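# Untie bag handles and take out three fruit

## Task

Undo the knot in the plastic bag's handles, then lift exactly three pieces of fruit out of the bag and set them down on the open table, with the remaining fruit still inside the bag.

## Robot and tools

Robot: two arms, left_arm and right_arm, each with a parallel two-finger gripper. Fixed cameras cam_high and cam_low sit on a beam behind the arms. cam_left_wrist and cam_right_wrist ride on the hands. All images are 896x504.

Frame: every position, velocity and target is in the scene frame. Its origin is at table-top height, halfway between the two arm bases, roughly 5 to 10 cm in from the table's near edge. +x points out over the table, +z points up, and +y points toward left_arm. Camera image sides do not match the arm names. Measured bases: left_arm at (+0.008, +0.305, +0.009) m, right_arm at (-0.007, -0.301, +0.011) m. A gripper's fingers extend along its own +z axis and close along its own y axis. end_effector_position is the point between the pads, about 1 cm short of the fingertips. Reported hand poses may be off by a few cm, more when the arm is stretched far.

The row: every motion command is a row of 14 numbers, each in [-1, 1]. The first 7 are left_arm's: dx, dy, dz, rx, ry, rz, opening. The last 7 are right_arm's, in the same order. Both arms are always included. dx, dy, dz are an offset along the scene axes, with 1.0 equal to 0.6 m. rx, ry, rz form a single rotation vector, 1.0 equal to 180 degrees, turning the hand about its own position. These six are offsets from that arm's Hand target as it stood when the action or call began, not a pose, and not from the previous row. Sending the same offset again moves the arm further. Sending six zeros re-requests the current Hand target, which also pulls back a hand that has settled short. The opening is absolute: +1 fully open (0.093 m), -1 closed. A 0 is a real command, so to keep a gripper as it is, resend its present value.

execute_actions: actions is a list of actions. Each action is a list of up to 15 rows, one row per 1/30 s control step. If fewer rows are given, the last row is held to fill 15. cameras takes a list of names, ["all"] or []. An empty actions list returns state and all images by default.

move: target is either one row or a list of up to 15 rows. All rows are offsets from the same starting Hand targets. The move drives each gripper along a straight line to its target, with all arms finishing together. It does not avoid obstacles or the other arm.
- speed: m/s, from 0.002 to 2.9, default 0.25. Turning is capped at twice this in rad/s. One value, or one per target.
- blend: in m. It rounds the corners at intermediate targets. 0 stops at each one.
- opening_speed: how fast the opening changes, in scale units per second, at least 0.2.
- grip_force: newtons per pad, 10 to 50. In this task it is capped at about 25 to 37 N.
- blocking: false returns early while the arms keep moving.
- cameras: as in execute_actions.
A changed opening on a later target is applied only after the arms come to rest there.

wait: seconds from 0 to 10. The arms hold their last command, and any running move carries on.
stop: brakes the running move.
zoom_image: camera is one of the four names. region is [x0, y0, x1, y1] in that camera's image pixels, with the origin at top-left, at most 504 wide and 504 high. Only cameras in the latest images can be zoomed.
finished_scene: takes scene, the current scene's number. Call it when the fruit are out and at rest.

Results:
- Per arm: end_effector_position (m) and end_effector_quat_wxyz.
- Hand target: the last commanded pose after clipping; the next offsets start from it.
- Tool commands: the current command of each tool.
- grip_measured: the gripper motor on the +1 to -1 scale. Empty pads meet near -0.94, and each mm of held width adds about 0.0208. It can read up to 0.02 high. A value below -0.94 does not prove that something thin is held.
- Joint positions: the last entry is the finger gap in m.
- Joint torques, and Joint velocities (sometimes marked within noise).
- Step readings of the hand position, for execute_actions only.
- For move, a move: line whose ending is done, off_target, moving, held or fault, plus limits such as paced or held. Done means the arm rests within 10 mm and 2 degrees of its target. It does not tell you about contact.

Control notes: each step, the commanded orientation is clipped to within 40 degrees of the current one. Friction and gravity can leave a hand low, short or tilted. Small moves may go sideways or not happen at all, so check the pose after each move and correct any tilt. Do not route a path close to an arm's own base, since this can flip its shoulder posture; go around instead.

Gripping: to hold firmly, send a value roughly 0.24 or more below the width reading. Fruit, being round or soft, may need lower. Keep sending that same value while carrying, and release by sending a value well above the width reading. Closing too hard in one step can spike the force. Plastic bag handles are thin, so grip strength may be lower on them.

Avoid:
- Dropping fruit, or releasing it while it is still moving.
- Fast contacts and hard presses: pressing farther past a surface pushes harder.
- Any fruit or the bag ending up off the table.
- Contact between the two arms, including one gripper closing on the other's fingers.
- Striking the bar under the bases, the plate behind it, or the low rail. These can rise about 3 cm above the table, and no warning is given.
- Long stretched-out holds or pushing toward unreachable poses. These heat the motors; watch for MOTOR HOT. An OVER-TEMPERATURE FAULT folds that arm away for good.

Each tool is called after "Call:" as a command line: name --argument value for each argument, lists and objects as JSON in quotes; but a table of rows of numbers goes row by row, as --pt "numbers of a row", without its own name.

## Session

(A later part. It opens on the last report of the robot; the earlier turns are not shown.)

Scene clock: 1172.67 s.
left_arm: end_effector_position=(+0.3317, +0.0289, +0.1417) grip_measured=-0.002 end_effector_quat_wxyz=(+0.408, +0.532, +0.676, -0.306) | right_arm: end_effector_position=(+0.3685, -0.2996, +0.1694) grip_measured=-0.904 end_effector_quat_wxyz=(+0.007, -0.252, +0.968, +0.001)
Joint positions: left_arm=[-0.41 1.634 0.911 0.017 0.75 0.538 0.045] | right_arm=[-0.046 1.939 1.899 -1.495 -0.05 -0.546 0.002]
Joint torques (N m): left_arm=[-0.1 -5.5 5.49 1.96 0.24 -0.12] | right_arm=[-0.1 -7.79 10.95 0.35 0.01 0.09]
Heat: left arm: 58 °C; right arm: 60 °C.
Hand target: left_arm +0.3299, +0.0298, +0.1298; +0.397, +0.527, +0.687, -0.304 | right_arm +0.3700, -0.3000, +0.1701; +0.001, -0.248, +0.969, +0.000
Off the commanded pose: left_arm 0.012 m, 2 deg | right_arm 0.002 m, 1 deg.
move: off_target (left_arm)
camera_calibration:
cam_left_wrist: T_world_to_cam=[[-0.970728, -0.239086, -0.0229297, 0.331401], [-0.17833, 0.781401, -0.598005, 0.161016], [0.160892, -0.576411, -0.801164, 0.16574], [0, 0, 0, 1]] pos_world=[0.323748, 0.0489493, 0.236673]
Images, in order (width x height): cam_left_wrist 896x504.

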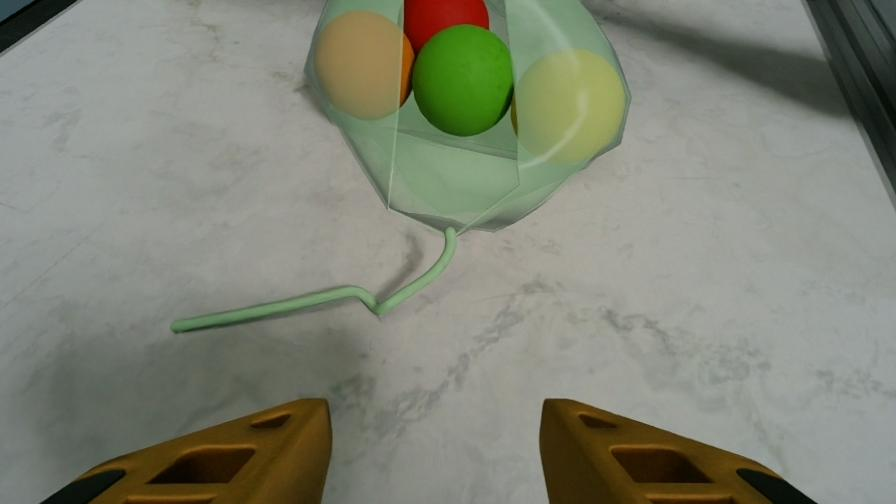

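Call:
move --target '[0.001,-0.369,0.0173,0.0859,0.054,0.1872,1,0.0,-0.033,0.033,0,0,0,-1]' --cameras '["cam_left_wrist","cam_right_wrist"]' --speed 0.15

Scene clock: 1253.57 s.
left_arm: end_effector_position=(+0.3279, -0.1927, +0.1477) grip_measured=+1.000 end_effector_quat_wxyz=(+0.343, +0.331, +0.869, -0.137) | right_arm: end_effector_position=(+0.3685, -0.3144, +0.1842) grip_measured=-0.904 end_effector_quat_wxyz=(+0.006, -0.251, +0.968, +0.001)
Joint positions: left_arm=[-1.034 2.216 1.949 -0.571 -0.202 -0.252 0.093] | right_arm=[-0.087 1.958 1.984 -1.563 -0.05 -0.585 0.002]
Joint torques (N m): left_arm=[0.44 -9.22 9.29 1.68 -0.22 -0.11] | right_arm=[-1.01 -8.84 11.18 0.33 0 -0.07]
Heat: left arm: 51 °C; right arm: 64 °C.
Hand target: left_arm +0.3306, -0.1915, +0.1401; +0.335, +0.327, +0.875, -0.126 | right_arm +0.3700, -0.3198, +0.1899; +0.001, -0.248, +0.969, +0.000
Off the commanded pose: left_arm 0.008 m, 2 deg | right_arm 0.008 m, 1 deg.
joint sent to its limit (right arm) — joint 4 (wrist pitch), lower limit. The joint targets still meet the commanded pose.
move: done
camera_calibration:
cam_left_wrist: T_world_to_cam=[[-0.67474, -0.737979, 0.010581, 0.0766777], [-0.70132, 0.636624, -0.320718, 0.439752], [0.229947, -0.223822, -0.947116, 0.110412], [0, 0, 0, 1]] pos_world=[0.334755, -0.198658, 0.244798]
cam_right_wrist: T_world_to_cam=[[0.49349, -0.86975, 0.00168682, -0.455728], [-0.798561, -0.452328, 0.397115, 0.118736], [-0.344627, -0.197319, -0.917768, 0.319894], [0, 0, 0, 1]] pos_world=[0.429959, -0.27954, 0.247205]
Images, in order (width x height): cam_left_wrist 896x504, cam_right_wrist 896x504.

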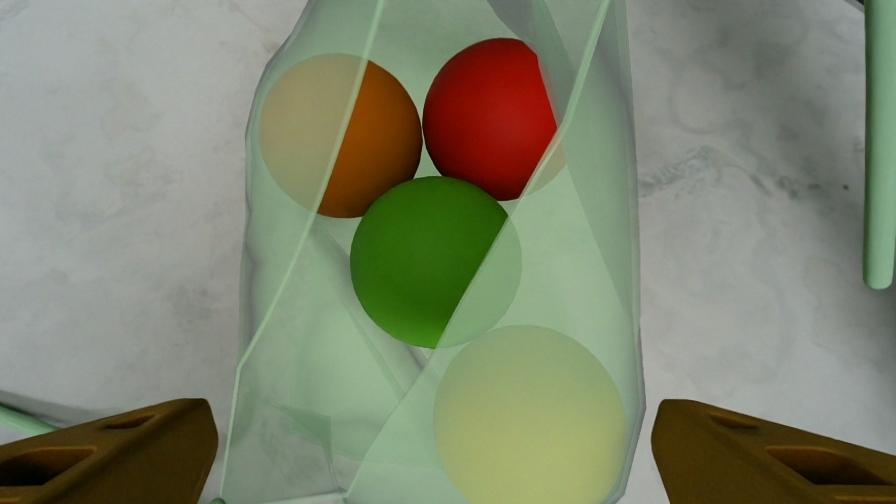

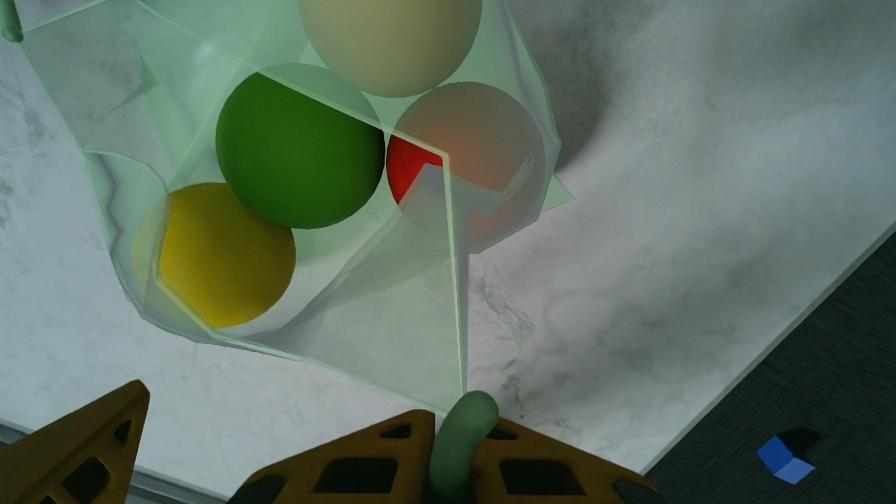

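Call:
move --pt "0 0.1 0.08 0 0 0 1 0 0 0 0 0 0 -1" --pt "0.1157 0.2275 -0.0667 0.0301 0.1229 0.3015 -0.2 0 0 0 0 0 0 -1" --cameras '["cam_left_wrist","cam_right_wrist"]' --blend 0.03 --speed 0.25

Scene clock: 1445.43 s.
left_arm: end_effector_position=(+0.3996, -0.0570, +0.1083) grip_measured=-0.198 end_effector_quat_wxyz=(+0.181, -0.114, +0.977, +0.013) | right_arm: end_effector_position=(+0.3685, -0.3144, +0.1842) grip_measured=-0.904 end_effector_quat_wxyz=(+0.006, -0.251, +0.968, +0.001)
Joint positions: left_arm=[-0.817 2.602 2.685 -1.458 -0.299 -1.042 0.036] | right_arm=[-0.087 1.958 1.984 -1.563 -0.05 -0.585 0.002]
Joint torques (N m): left_arm=[0.66 -9.94 8.13 0.68 -0.23 -0.11] | right_arm=[-1.2 -8.88 11.32 0.36 0 -0.06]
Heat: left arm: 59 °C; right arm: 67 °C.
Hand target: left_arm +0.4000, -0.0550, +0.1000; +0.173, -0.120, +0.977, +0.022 | right_arm +0.3700, -0.3198, +0.1899; +0.001, -0.248, +0.969, +0.000
Off the commanded pose: left_arm 0.008 m, 2 deg | right_arm 0.008 m, 1 deg.
joint sent to its limit (right arm) — joint 4 (wrist pitch), lower limit. The joint targets still meet the commanded pose.
move: done
camera_calibration:
cam_left_wrist: T_world_to_cam=[[0.221269, -0.975024, 0.0192043, -0.146905], [-0.973532, -0.21969, 0.0630234, 0.409314], [-0.0572303, -0.0326411, -0.997827, 0.218011], [0, 0, 0, 1]] pos_world=[0.443463, -0.0461978, 0.194562]
cam_right_wrist: T_world_to_cam=[[0.49349, -0.86975, 0.00168682, -0.455728], [-0.798561, -0.452328, 0.397115, 0.118736], [-0.344627, -0.197319, -0.917768, 0.319894], [0, 0, 0, 1]] pos_world=[0.429959, -0.27954, 0.247205]
Images, in order (width x height): cam_left_wrist 896x504, cam_right_wrist 896x504.

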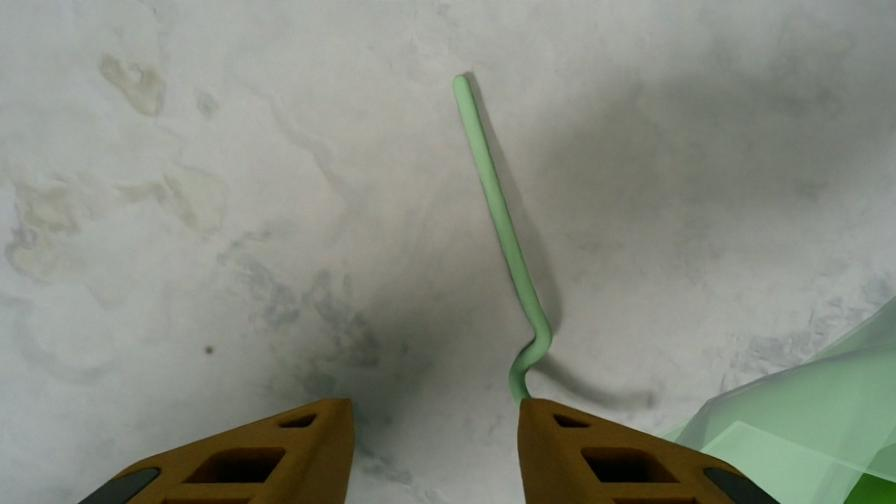

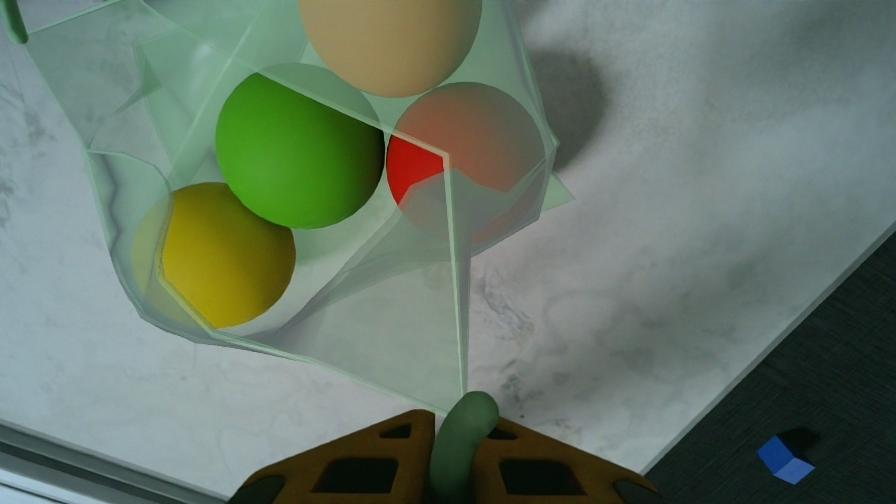

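Call:
move --target '[0.0345,-0.053,-0.0833,0,0,0,-0.2,0,0,0,0,0,0,-1]' --cameras '["cam_left_wrist"]' --speed 0.2

Scene clock: 1461.37 s.
left_arm: end_effector_position=(+0.4182, -0.0821, +0.0521) grip_measured=-0.198 end_effector_quat_wxyz=(+0.188, -0.113, +0.976, +0.003) | right_arm: end_effector_position=(+0.3685, -0.3144, +0.1842) grip_measured=-0.904 end_effector_quat_wxyz=(+0.006, -0.251, +0.968, +0.001)
Joint positions: left_arm=[-0.824 2.802 2.846 -1.395 -0.299 -1.043 0.036] | right_arm=[-0.087 1.958 1.984 -1.563 -0.05 -0.585 0.002]
Joint torques (N m): left_arm=[0.18 -11.48 7.95 0.99 -0.25 -0.05] | right_arm=[-1.32 -8.99 11.28 0.33 -0.01 -0.11]
Heat: left arm: 60 °C; right arm: 67 °C.
Hand target: left_arm +0.4207, -0.0869, +0.0501; +0.173, -0.120, +0.977, +0.021 | right_arm +0.3700, -0.3198, +0.1899; +0.001, -0.248, +0.969, +0.000
Off the commanded pose: left_arm 0.006 m, 3 deg | right_arm 0.008 m, 1 deg.
elbow stopped short (left arm): the move would have taken joint 3 (elbow) straighter than the controller allows.
joint sent to its limit (right arm) — joint 4 (wrist pitch), lower limit. The joint targets still meet the commanded pose.
move: off_target (left_arm)
camera_calibration:
cam_left_wrist: T_world_to_cam=[[0.214945, -0.975805, 0.0400299, -0.172962], [-0.975734, -0.212817, 0.0514963, 0.42758], [-0.0417314, -0.0501274, -0.997871, 0.154281], [0, 0, 0, 1]] pos_world=[0.46082, -0.0700471, 0.138857]
Images, in order (width x height): cam_left_wrist 896x504.

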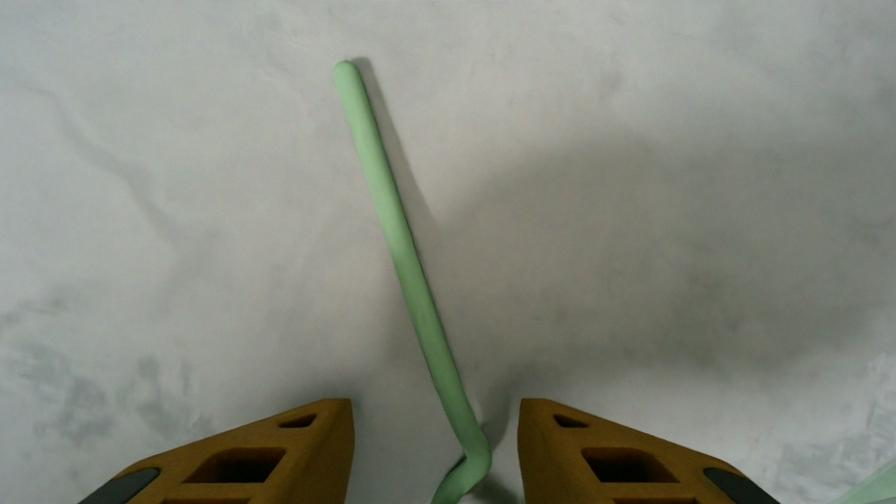

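Call:
move --target '[0.0,-0.003,-0.042,0,0,0,-0.2,0,0,0,0,0,0,-1]' --cameras '["cam_left_wrist"]' --speed 0.08

Scene clock: 1479.93 s.
left_arm: end_effector_position=(+0.4194, -0.0848, +0.0334) grip_measured=-0.198 end_effector_quat_wxyz=(+0.185, -0.113, +0.976, +0.008) | right_arm: end_effector_position=(+0.3685, -0.3144, +0.1842) grip_measured=-0.904 end_effector_quat_wxyz=(+0.006, -0.251, +0.968, +0.001)
Joint positions: left_arm=[-0.826 2.84 2.849 -1.372 -0.299 -1.046 0.036] | right_arm=[-0.087 1.958 1.984 -1.563 -0.05 -0.585 0.002]
Joint torques (N m): left_arm=[0.06 -10.84 7.8 0.97 -0.25 -0.11] | right_arm=[-1.11 -8.81 11.3 0.34 0.01 -0.09]
Heat: left arm: 68 °C; right arm: 67 °C.
Hand target: left_arm +0.4208, -0.0886, +0.0249; +0.173, -0.120, +0.977, +0.021 | right_arm +0.3700, -0.3198, +0.1899; +0.001, -0.248, +0.969, +0.000
Off the commanded pose: left_arm 0.009 m, 2 deg | right_arm 0.008 m, 1 deg.
elbow stopped short (left arm): the move would have taken joint 3 (elbow) straighter than the controller allows.
joint sent to its limit (right arm) — joint 4 (wrist pitch), lower limit. The joint targets still meet the commanded pose.
move: done
camera_calibration:
cam_left_wrist: T_world_to_cam=[[0.215549, -0.976028, 0.0301494, -0.174972], [-0.975225, -0.213593, 0.0575616, 0.428702], [-0.0497419, -0.0418098, -0.997887, 0.139656], [0, 0, 0, 1]] pos_world=[0.462743, -0.0733709, 0.11996]
Images, in order (width x height): cam_left_wrist 896x504.

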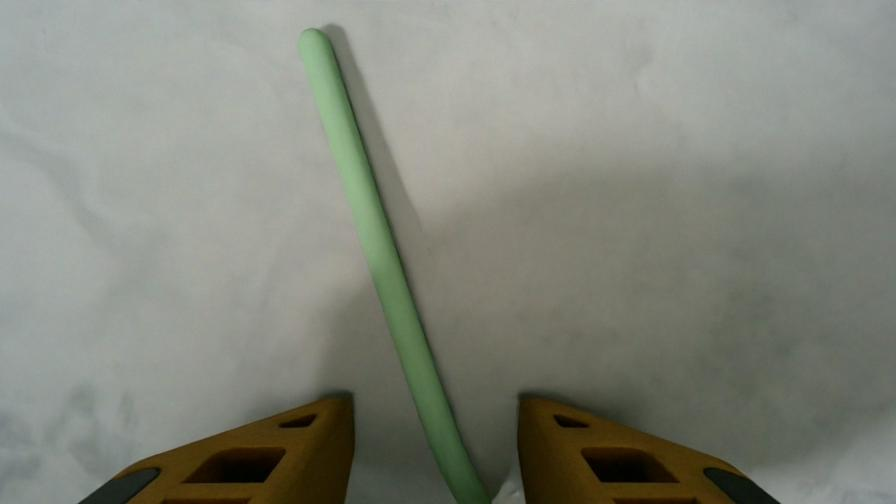

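Call:
move --pt "0 0 -0.011 0 0 0 -0.2 0 0 0 0 0 0 -1" --pt "0 0 -0.011 0 0 0 -1 0 0 0 0 0 0 -1" --cameras '["cam_left_wrist"]' --speed 0.08 --opening_speed 0.7

Scene clock: 1489.37 s.
left_arm: end_effector_position=(+0.4201, -0.0846, +0.0324) grip_measured=-0.904 end_effector_quat_wxyz=(+0.187, -0.114, +0.976, +0.009) | right_arm: end_effector_position=(+0.3685, -0.3144, +0.1842) grip_measured=-0.904 end_effector_quat_wxyz=(+0.006, -0.251, +0.968, +0.001)
Joint positions: left_arm=[-0.826 2.843 2.849 -1.369 -0.304 -1.048 0.002] | right_arm=[-0.087 1.958 1.984 -1.563 -0.05 -0.585 0.002]
Joint torques (N m): left_arm=[0.1 -10.11 7.8 0.98 -0.2 -0.13] | right_arm=[-1.07 -8.83 11.11 0.32 0.01 -0.09]
Heat: left arm: 69 °C; right arm: 67 °C.
Hand target: left_arm +0.4207, -0.0887, +0.0184; +0.173, -0.120, +0.977, +0.021 | right_arm +0.3700, -0.3198, +0.1899; +0.001, -0.248, +0.969, +0.000
Off the commanded pose: left_arm 0.015 m, 2 deg | right_arm 0.008 m, 1 deg.
elbow stopped short (left arm): the move would have taken joint 3 (elbow) straighter than the controller allows.
joint sent to its limit (right arm) — joint 4 (wrist pitch), lower limit. The joint targets still meet the commanded pose.
move: off_target (left_arm); target 2's new opening was sent with left_arm's hand 0.015 m and 2 deg from that target
camera_calibration:
cam_left_wrist: T_world_to_cam=[[0.218096, -0.975507, 0.028658, -0.17588], [-0.974849, -0.21638, 0.0533843, 0.429173], [-0.0458757, -0.0395801, -0.998163, 0.137183], [0, 0, 0, 1]] pos_world=[0.463031, -0.0732776, 0.119061]
Images, in order (width x height): cam_left_wrist 896x504.

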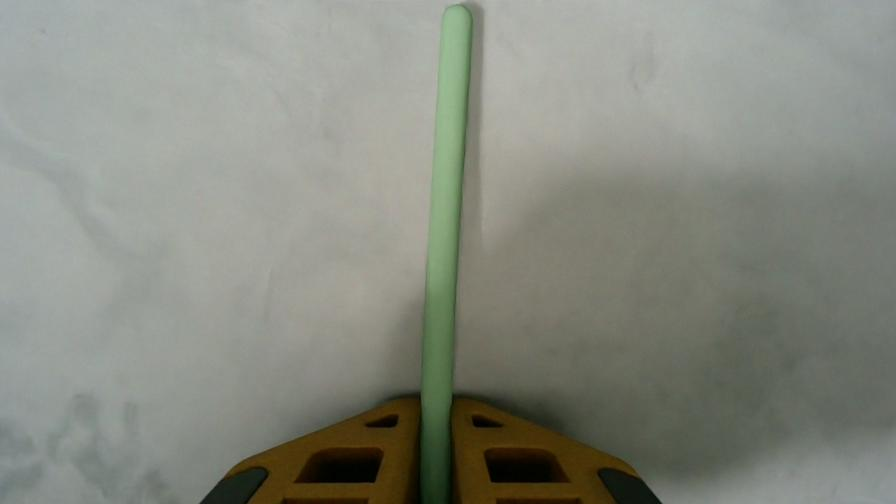

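Call:
move --pt "-0.02 0.03 0.04 0 0 0 -1 0 0 0 0 0 0 -1" --pt "-0.1167 0.3 0.0417 0 0 0 -1 -0.0833 0.25 0 0 0 0 -1" --cameras '["cam_left_wrist","cam_right_wrist","cam_high"]' --blend 0.01 --speed 0.06

Call:
zoom_image --camera "cam_high" --region '[320, 140, 540, 270]'

Scene clock: 1504.30 s.
left_arm: end_effector_position=(+0.3517, +0.0898, +0.0376) grip_measured=-0.904 end_effector_quat_wxyz=(+0.171, -0.122, +0.977, +0.030) | right_arm: end_effector_position=(+0.3233, -0.1669, +0.1798) grip_measured=-0.904 end_effector_quat_wxyz=(-0.015, -0.251, +0.968, +0.006)
Joint positions: left_arm=[-0.652 1.974 1.336 -0.731 -0.273 -0.893 0.002] | right_arm=[0.341 1.886 1.889 -1.563 -0.046 -0.159 0.002]
Joint torques (N m): left_arm=[0.79 -10.47 5.09 0.91 -0.16 0.12] | right_arm=[-0.06 -12.88 6.76 0.54 0.15 0.12]
Heat: left arm: 68 °C; right arm: 66 °C.
Hand target: left_arm +0.3508, +0.0914, +0.0434; +0.173, -0.120, +0.977, +0.021 | right_arm +0.3200, -0.1697, +0.1899; +0.001, -0.249, +0.969, +0.000
Off the commanded pose: left_arm 0.006 m, 1 deg | right_arm 0.011 m, 2 deg.
move: off_target (right_arm)
camera_calibration:
cam_left_wrist: T_world_to_cam=[[0.241379, -0.970347, -0.0127452, 0.00189792], [-0.967034, -0.241612, 0.0804315, 0.398498], [-0.0811259, -0.00708952, -0.996679, 0.155612], [0, 0, 0, 1]] pos_world=[0.397527, 0.0992267, 0.123067]
cam_right_wrist: T_world_to_cam=[[0.494209, -0.869142, -0.0187117, -0.301614], [-0.780218, -0.452933, 0.431406, 0.138891], [-0.383428, -0.198605, -0.901964, 0.338836], [0, 0, 0, 1]] pos_world=[0.387345, -0.131942, 0.240055]
Images, in order (width x height): cam_high 896x504, cam_left_wrist 896x504, cam_right_wrist 896x504.

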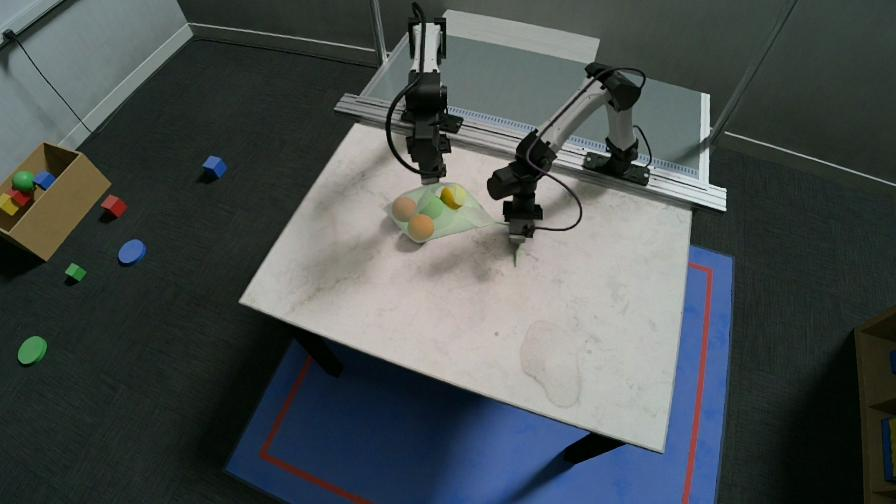

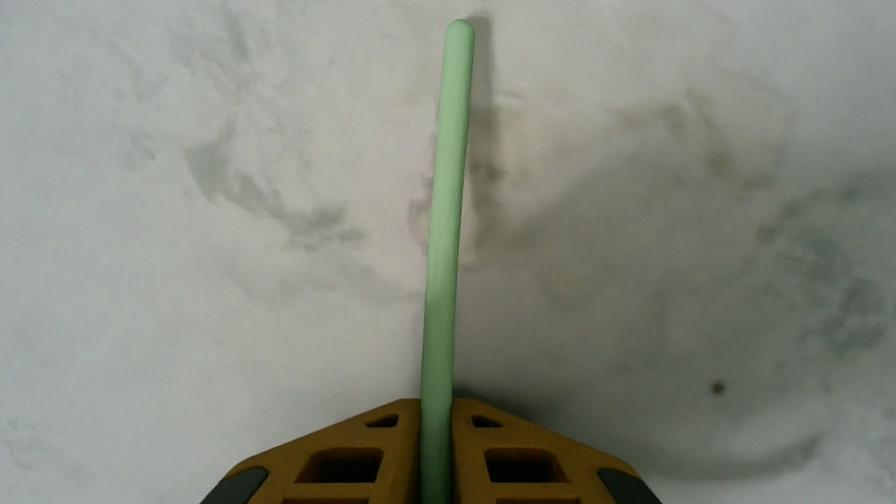

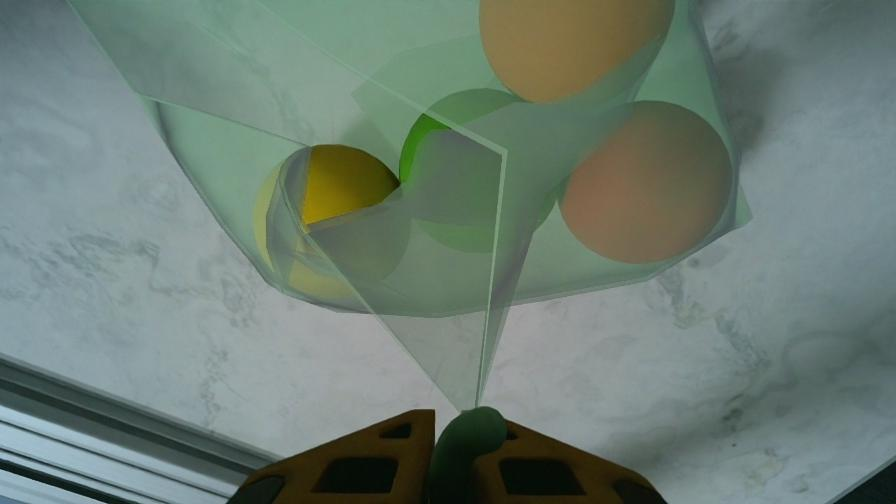

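Scaled by 2.291 from the camera's 896x504 image, which has a finer 1280x720 frame.

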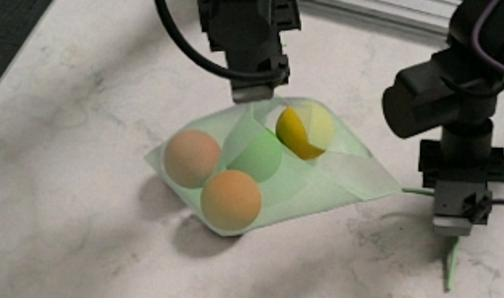

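Call:
move --pt "-0.05 0.117 0 0 0 0 -1 0.0 -0.033 0 0 0 0 -1" --cameras '["cam_left_wrist","cam_right_wrist","cam_high"]' --speed 0.06

Call:
zoom_image --camera "cam_high" --region '[320, 140, 540, 270]'

Scene clock: 1523.27 s.
left_arm: end_effector_position=(+0.3243, +0.1565, +0.0422) grip_measured=-0.904 end_effector_quat_wxyz=(+0.175, -0.122, +0.977, +0.020) | right_arm: end_effector_position=(+0.3209, -0.1823, +0.1798) grip_measured=-0.904 end_effector_quat_wxyz=(-0.018, -0.251, +0.968, +0.005)
Joint positions: left_arm=[-0.532 1.734 1.032 -0.619 -0.238 -0.772 0.002] | right_arm=[0.301 1.861 1.852 -1.559 -0.046 -0.199 0.002]
Joint torques (N m): left_arm=[1.02 -8.2 4.86 0.96 -0.18 0.09] | right_arm=[-1.24 -12.67 6.54 0.61 0.1 -0.06]
Heat: left arm: 65 °C; right arm: 62 °C.
Hand target: left_arm +0.3207, +0.1615, +0.0434; +0.173, -0.120, +0.977, +0.021 | right_arm +0.3200, -0.1895, +0.1899; +0.000, -0.248, +0.969, +0.000
Off the commanded pose: left_arm 0.006 m, 0 deg | right_arm 0.013 m, 2 deg.
move: off_target (right_arm)
camera_calibration:
cam_left_wrist: T_world_to_cam=[[0.238625, -0.971086, 0.00701009, 0.0735175], [-0.968515, -0.237454, 0.0748006, 0.387851], [-0.0709733, -0.0246387, -0.997174, 0.157837], [0, 0, 0, 1]] pos_world=[0.369299, 0.167377, 0.127864]
cam_right_wrist: T_world_to_cam=[[0.493923, -0.869285, -0.0195616, -0.313637], [-0.777972, -0.451863, 0.436554, 0.128626], [-0.388329, -0.200406, -0.899466, 0.3357], [0, 0, 0, 1]] pos_world=[0.385343, -0.147243, 0.239663]
Images, in order (width x height): cam_high 896x504, cam_left_wrist 896x504, cam_right_wrist 896x504.

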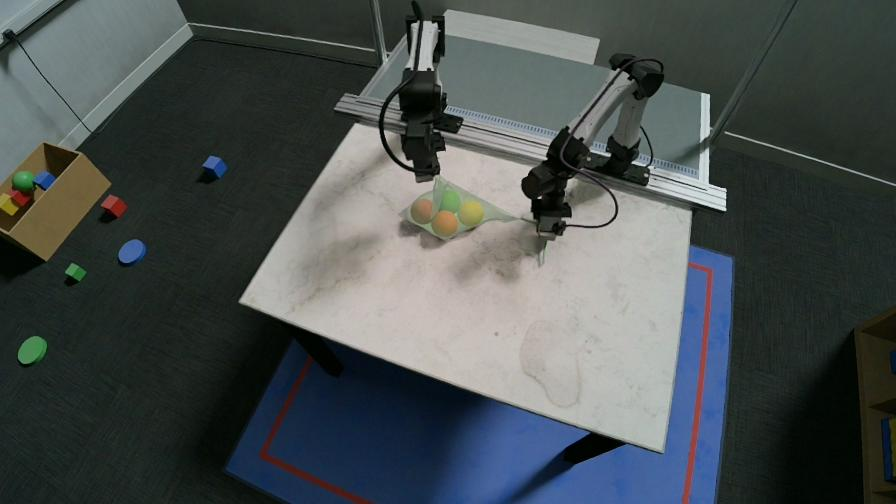

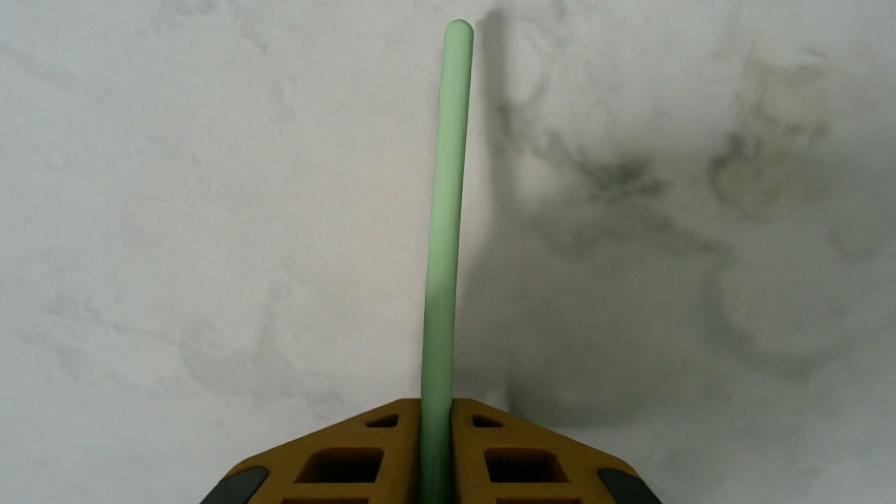

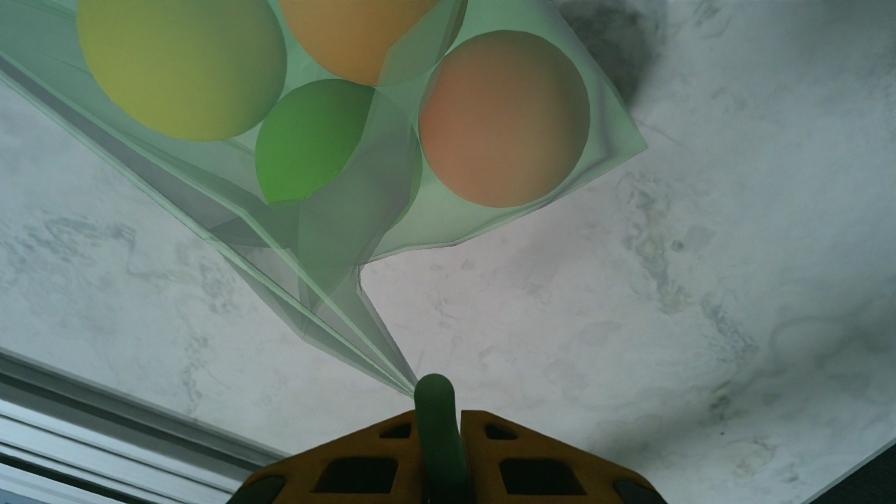

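Scaled by 2.291 from the camera's 896x504 image, which has a finer 1280x720 frame.

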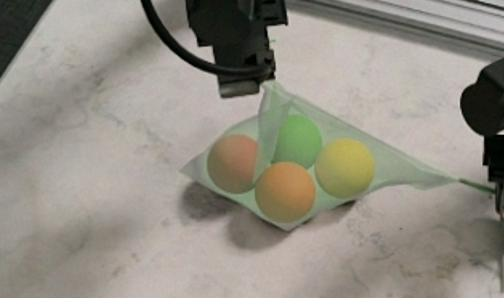

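Call:
move --pt "0.01 -0.1 0 0 0 0 -1 0.083 -0.03 0 0 0 0 -1" --cameras '["cam_right_wrist","cam_high"]' --speed 0.06

Call:
zoom_image --camera "cam_high" --region '[320, 140, 540, 270]'

Scene clock: 1543.47 s.
left_arm: end_effector_position=(+0.3254, +0.1016, +0.0446) grip_measured=-0.904 end_effector_quat_wxyz=(+0.175, -0.116, +0.978, +0.013) | right_arm: end_effector_position=(+0.3671, -0.2030, +0.1874) grip_measured=-0.904 end_effector_quat_wxyz=(+0.018, -0.249, +0.968, +0.004)
Joint positions: left_arm=[-0.663 1.841 1.181 -0.68 -0.257 -0.891 0.002] | right_arm=[0.211 1.967 2.028 -1.561 -0.046 -0.282 0.002]
Joint torques (N m): left_arm=[0.12 -6.13 7.94 0.77 -0.32 -0.13] | right_arm=[-1.01 -8.27 11.15 0.41 0.08 -0.11]
Heat: left arm: 61 °C; right arm: 60 °C.
Hand target: left_arm +0.3267, +0.1015, +0.0434; +0.173, -0.120, +0.977, +0.021 | right_arm +0.3698, -0.2076, +0.1898; +0.000, -0.248, +0.969, +0.000
Off the commanded pose: left_arm 0.002 m, 1 deg | right_arm 0.006 m, 2 deg.
joint sent to its limit (right arm) — joint 4 (wrist pitch), lower limit. The joint targets still meet the commanded pose.
move: done
camera_calibration:
cam_right_wrist: T_world_to_cam=[[0.491126, -0.871087, 0.00131564, -0.357551], [-0.808071, -0.455032, 0.374122, 0.174039], [-0.325294, -0.184804, -0.927379, 0.341621], [0, 0, 0, 1]] pos_world=[0.427366, -0.169132, 0.25217]
Images, in order (width x height): cam_high 896x504, cam_right_wrist 896x504.

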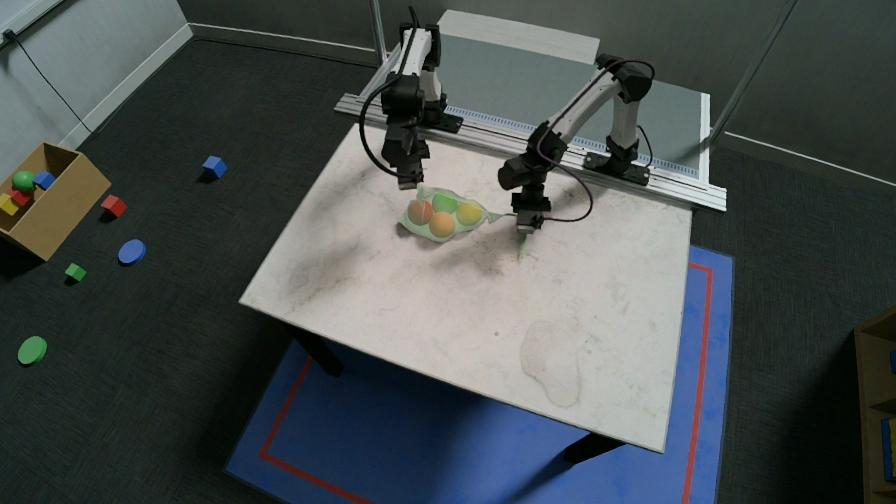

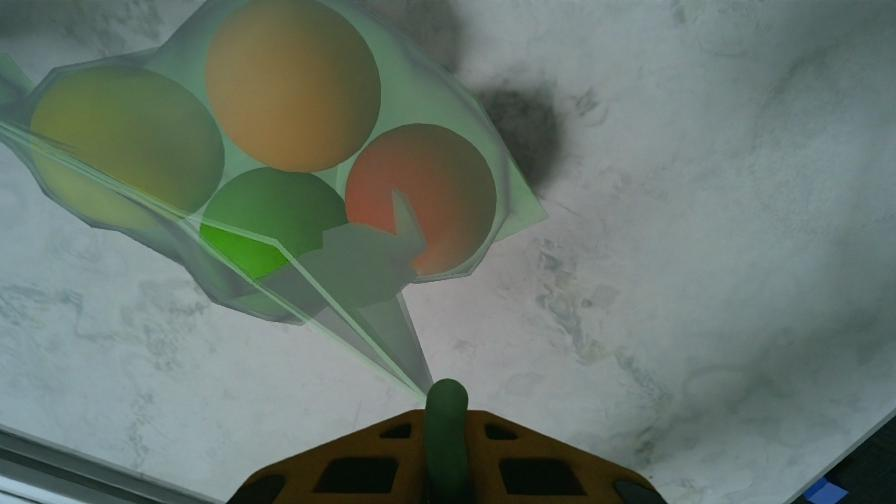

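Scaled by 2.291 from the camera's 896x504 image, which has a finer 1280x720 frame.

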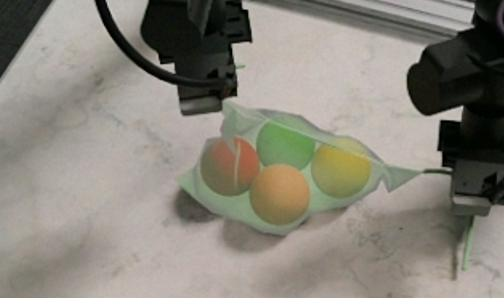

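Call:
move --pt "0.0 -0.06 -0.035 0 0 0 -1 0 -0.03 0.02 0 0 0 -1" --pt "0.0 -0.06 -0.035 0 0 0 -0.3 0 -0.03 0.02 0 0 0 -1" --cameras '["cam_left_wrist","cam_right_wrist","cam_high"]' --speed 0.06 --opening_speed 0.8

Call:
zoom_image --camera "cam_high" --region '[320, 140, 540, 270]'

Scene clock: 1576.23 s.
left_arm: end_effector_position=(+0.3195, +0.0825, +0.0284) grip_measured=-0.303 end_effector_quat_wxyz=(+0.171, -0.115, +0.977, +0.051) | right_arm: end_effector_position=(+0.3710, -0.2205, +0.1880) grip_measured=-0.904 end_effector_quat_wxyz=(+0.019, -0.249, +0.968, +0.002)
Joint positions: left_arm=[-0.738 1.951 1.265 -0.739 -0.317 -0.97 0.031] | right_arm=[0.164 1.967 2.028 -1.561 -0.046 -0.33 0.002]
Joint torques (N m): left_arm=[-0.13 -6.08 7.3 1.28 0.06 -0.12] | right_arm=[-1.03 -11.63 10.45 0.43 0.02 -0.1]
Heat: left arm: 57 °C; right arm: 65 °C.
Hand target: left_arm +0.3267, +0.0656, +0.0223; +0.173, -0.120, +0.977, +0.021 | right_arm +0.3698, -0.2255, +0.2018; +0.000, -0.249, +0.969, +0.000
Off the commanded pose: left_arm 0.019 m, 3 deg | right_arm 0.015 m, 2 deg.
joint sent to its limit (right arm) — joint 4 (wrist pitch), lower limit. The joint targets are off in orientation, not in position.
move: off_target (left_arm, right_arm)
camera_calibration:
cam_left_wrist: T_world_to_cam=[[0.235753, -0.970142, -0.0569567, 0.0055408], [-0.967977, -0.239621, 0.0748443, 0.366563], [-0.0862577, 0.037488, -0.995567, 0.141721], [0, 0, 0, 1]] pos_world=[0.365743, 0.0878988, 0.113974]
cam_right_wrist: T_world_to_cam=[[0.491104, -0.871086, 0.0051425, -0.37535], [-0.809116, -0.453963, 0.37316, 0.169708], [-0.32272, -0.187421, -0.927753, 0.338741], [0, 0, 0, 1]] pos_world=[0.430967, -0.186433, 0.25287]
Images, in order (width x height): cam_high 896x504, cam_left_wrist 896x504, cam_right_wrist 896x504.

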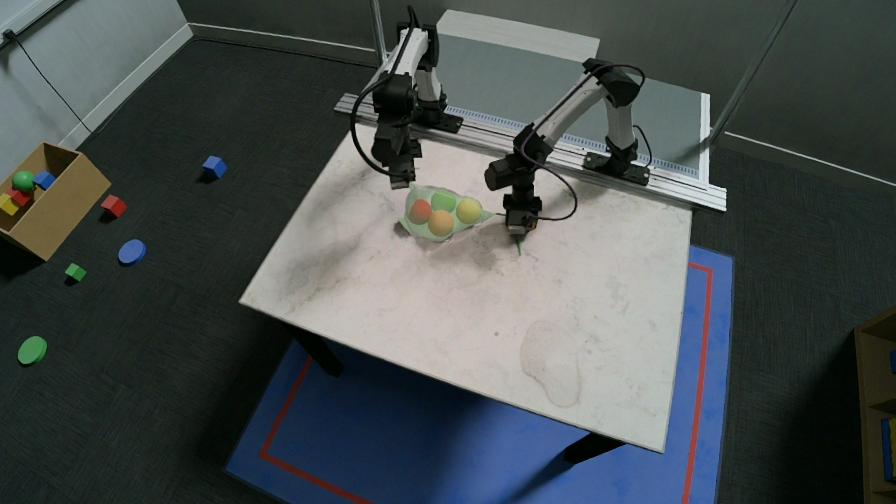

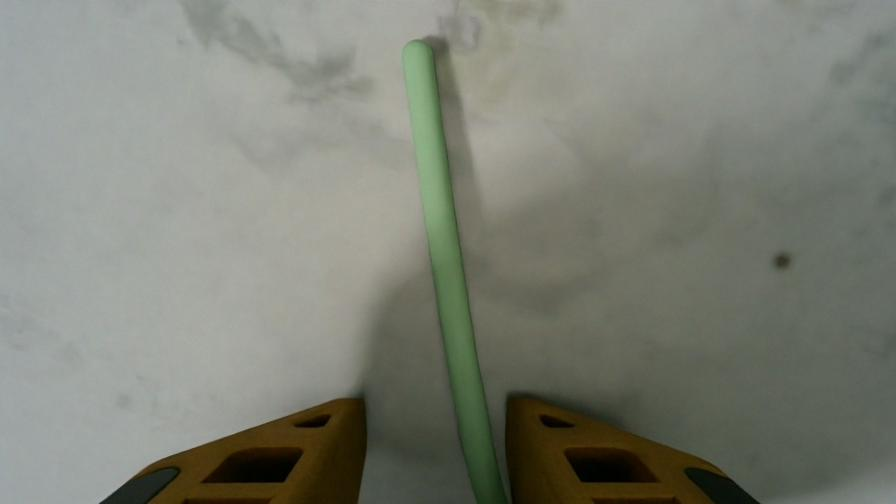

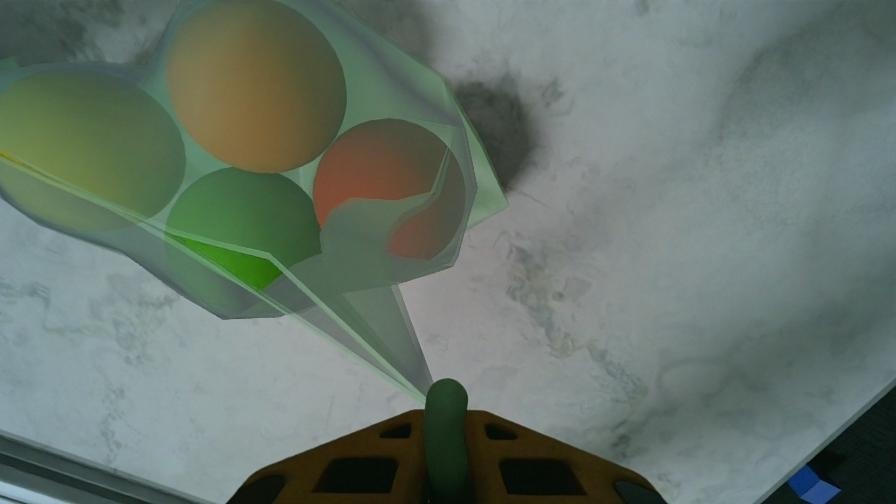

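Scaled by 2.291 from the camera's 896x504 image, which has a finer 1280x720 frame.

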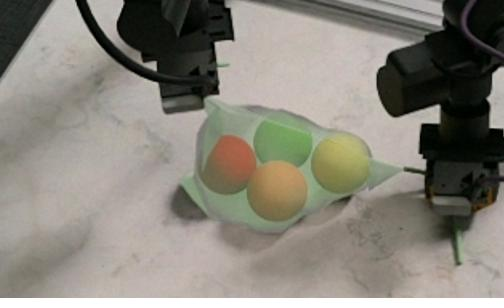

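Call:
move --pt "0.0 0.02 0.2 0 0 0 -0.3 0 0 0 0 0 0 -1" --pt "-0.0445 0.057 0.296 -0.0282 -0.0534 -0.4656 0 0.1 -0.024 -0.05 0 0 0 -1" --cameras '["cam_left_wrist","cam_right_wrist","cam_high"]' --speed 0.2

Call:
zoom_image --camera "cam_high" --region '[320, 140, 540, 270]'

Scene clock: 1601.03 s.
left_arm: end_effector_position=(+0.2988, +0.0993, +0.1961) grip_measured=-0.002 end_effector_quat_wxyz=(+0.213, +0.553, +0.792, -0.146) | right_arm: end_effector_position=(+0.4273, -0.2339, +0.1710) grip_measured=-0.904 end_effector_quat_wxyz=(+0.038, -0.251, +0.967, -0.002)
Joint positions: left_arm=[-0.421 1.543 1.393 -1.031 0.364 0.702 0.045] | right_arm=[0.113 2.175 2.275 -1.563 -0.046 -0.383 0.002]
Joint torques (N m): left_arm=[0.77 -5.26 8.72 1.08 0.37 0.08] | right_arm=[-1.21 -9.63 11.06 0.52 0.03 -0.06]
Heat: left arm: 55 °C; right arm: 65 °C.
Hand target: left_arm +0.3000, +0.0997, +0.2000; +0.212, +0.555, +0.791, -0.148 | right_arm +0.4298, -0.2399, +0.1718; +0.000, -0.249, +0.969, +0.000
Off the commanded pose: left_arm 0.004 m, 0 deg | right_arm 0.007 m, 4 deg.
joint sent to its limit (right arm) — joint 4 (wrist pitch), lower limit. The joint targets are off in orientation, not in position.
move: off_target (right_arm)
camera_calibration:
cam_left_wrist: T_world_to_cam=[[-0.940765, -0.339051, -0.00238206, 0.314466], [-0.337371, 0.936757, -0.0930943, 0.065841], [0.0337951, -0.0867762, -0.995654, 0.282703], [0, 0, 0, 1]] pos_world=[0.308498, 0.069475, 0.288353]
cam_right_wrist: T_world_to_cam=[[0.493457, -0.869446, 0.0237473, -0.418441], [-0.82182, -0.457139, 0.340052, 0.225928], [-0.284801, -0.187317, -0.940107, 0.324553], [0, 0, 0, 1]] pos_world=[0.484588, -0.199737, 0.238224]
Images, in order (width x height): cam_high 896x504, cam_left_wrist 896x504, cam_right_wrist 896x504.

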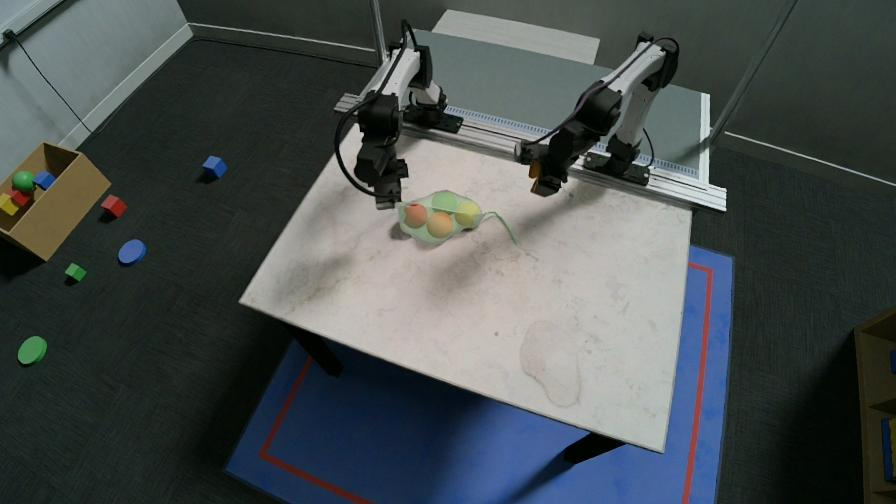

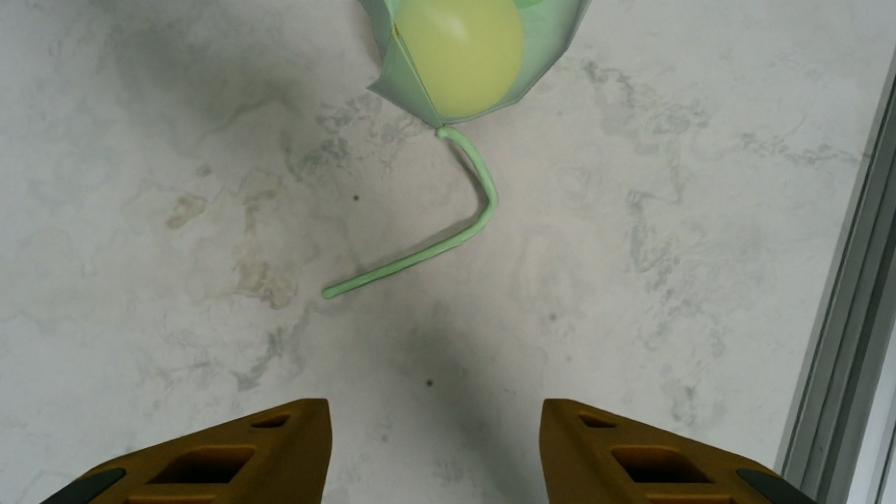

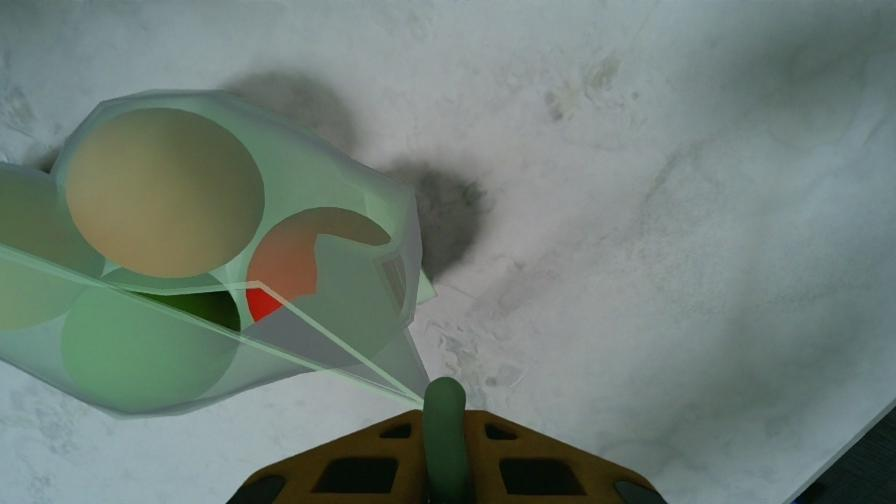

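Scaled by 2.291 from the camera's 896x504 image, which has a finer 1280x720 frame.

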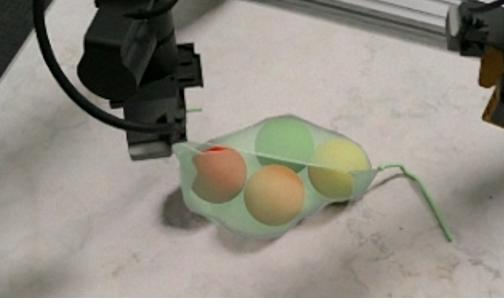

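Call:
move --pt "0 0 0 0 0 0 0 -0.1 0.117 -0.05 0 0 0 -1" --cameras '["cam_right_wrist","cam_high"]' --speed 0.1

Call:
zoom_image --camera "cam_high" --region '[320, 140, 540, 270]'

Scene clock: 1621.43 s.
left_arm: end_effector_position=(+0.2988, +0.0993, +0.1961) grip_measured=-0.002 end_effector_quat_wxyz=(+0.213, +0.553, +0.792, -0.146) | right_arm: end_effector_position=(+0.3700, -0.1676, +0.1293) grip_measured=-0.904 end_effector_quat_wxyz=(-0.020, -0.252, +0.967, +0.005)
Joint positions: left_arm=[-0.421 1.543 1.393 -1.031 0.364 0.702 0.045] | right_arm=[0.303 2.063 1.941 -1.451 -0.045 -0.2 0.002]
Joint torques (N m): left_arm=[0.77 -5.31 8.58 1.08 0.37 0.08] | right_arm=[-0.29 -14.69 6.61 0.64 0.13 0.09]
Heat: left arm: 53 °C; right arm: 66 °C.
Hand target: left_arm +0.3000, +0.0997, +0.2000; +0.212, +0.555, +0.791, -0.148 | right_arm +0.3699, -0.1698, +0.1419; +0.001, -0.248, +0.969, +0.000
Off the commanded pose: left_arm 0.004 m, 0 deg | right_arm 0.013 m, 2 deg.
move: off_target (right_arm)
camera_calibration:
cam_right_wrist: T_world_to_cam=[[0.49572, -0.868248, -0.0201759, -0.326423], [-0.775104, -0.45278, 0.440686, 0.193705], [-0.39176, -0.202818, -0.897435, 0.312913], [0, 0, 0, 1]] pos_world=[0.434543, -0.132246, 0.18887]
Images, in order (width x height): cam_high 896x504, cam_right_wrist 896x504.

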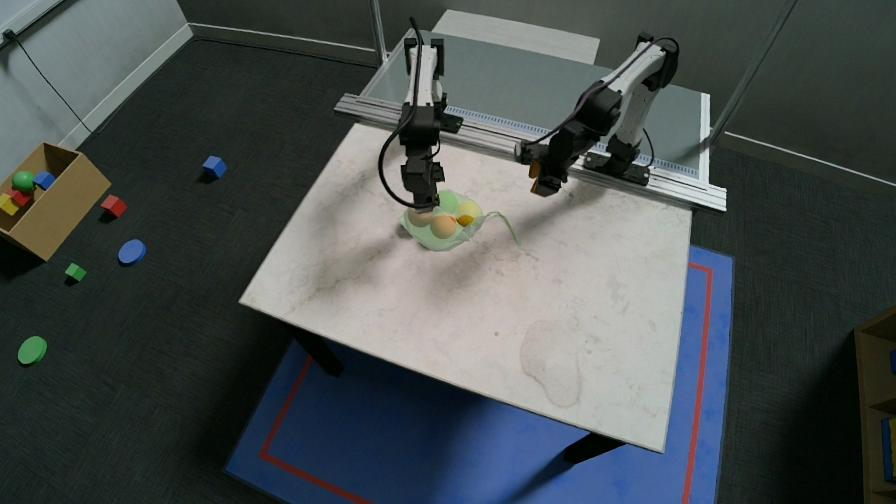

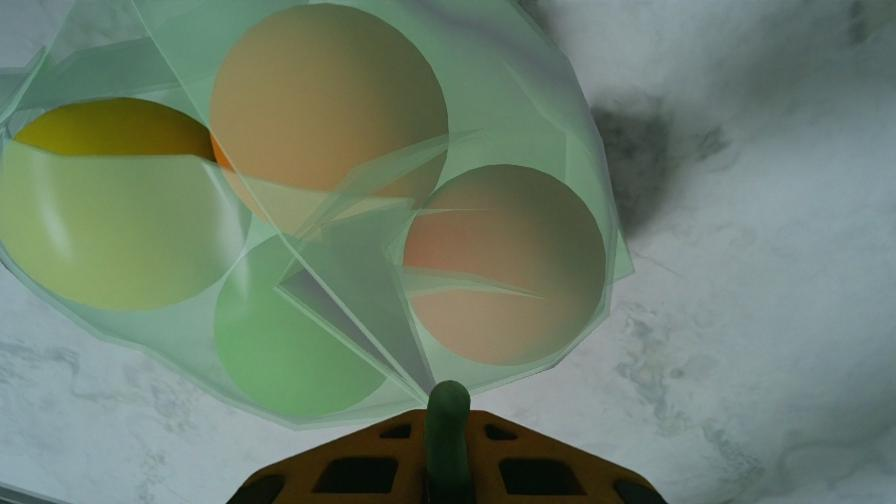

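Scaled by 2.291 from the camera's 896x504 image, which has a finer 1280x720 frame.

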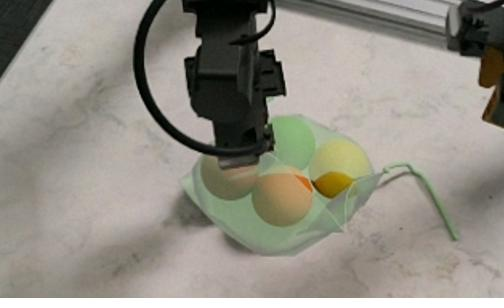

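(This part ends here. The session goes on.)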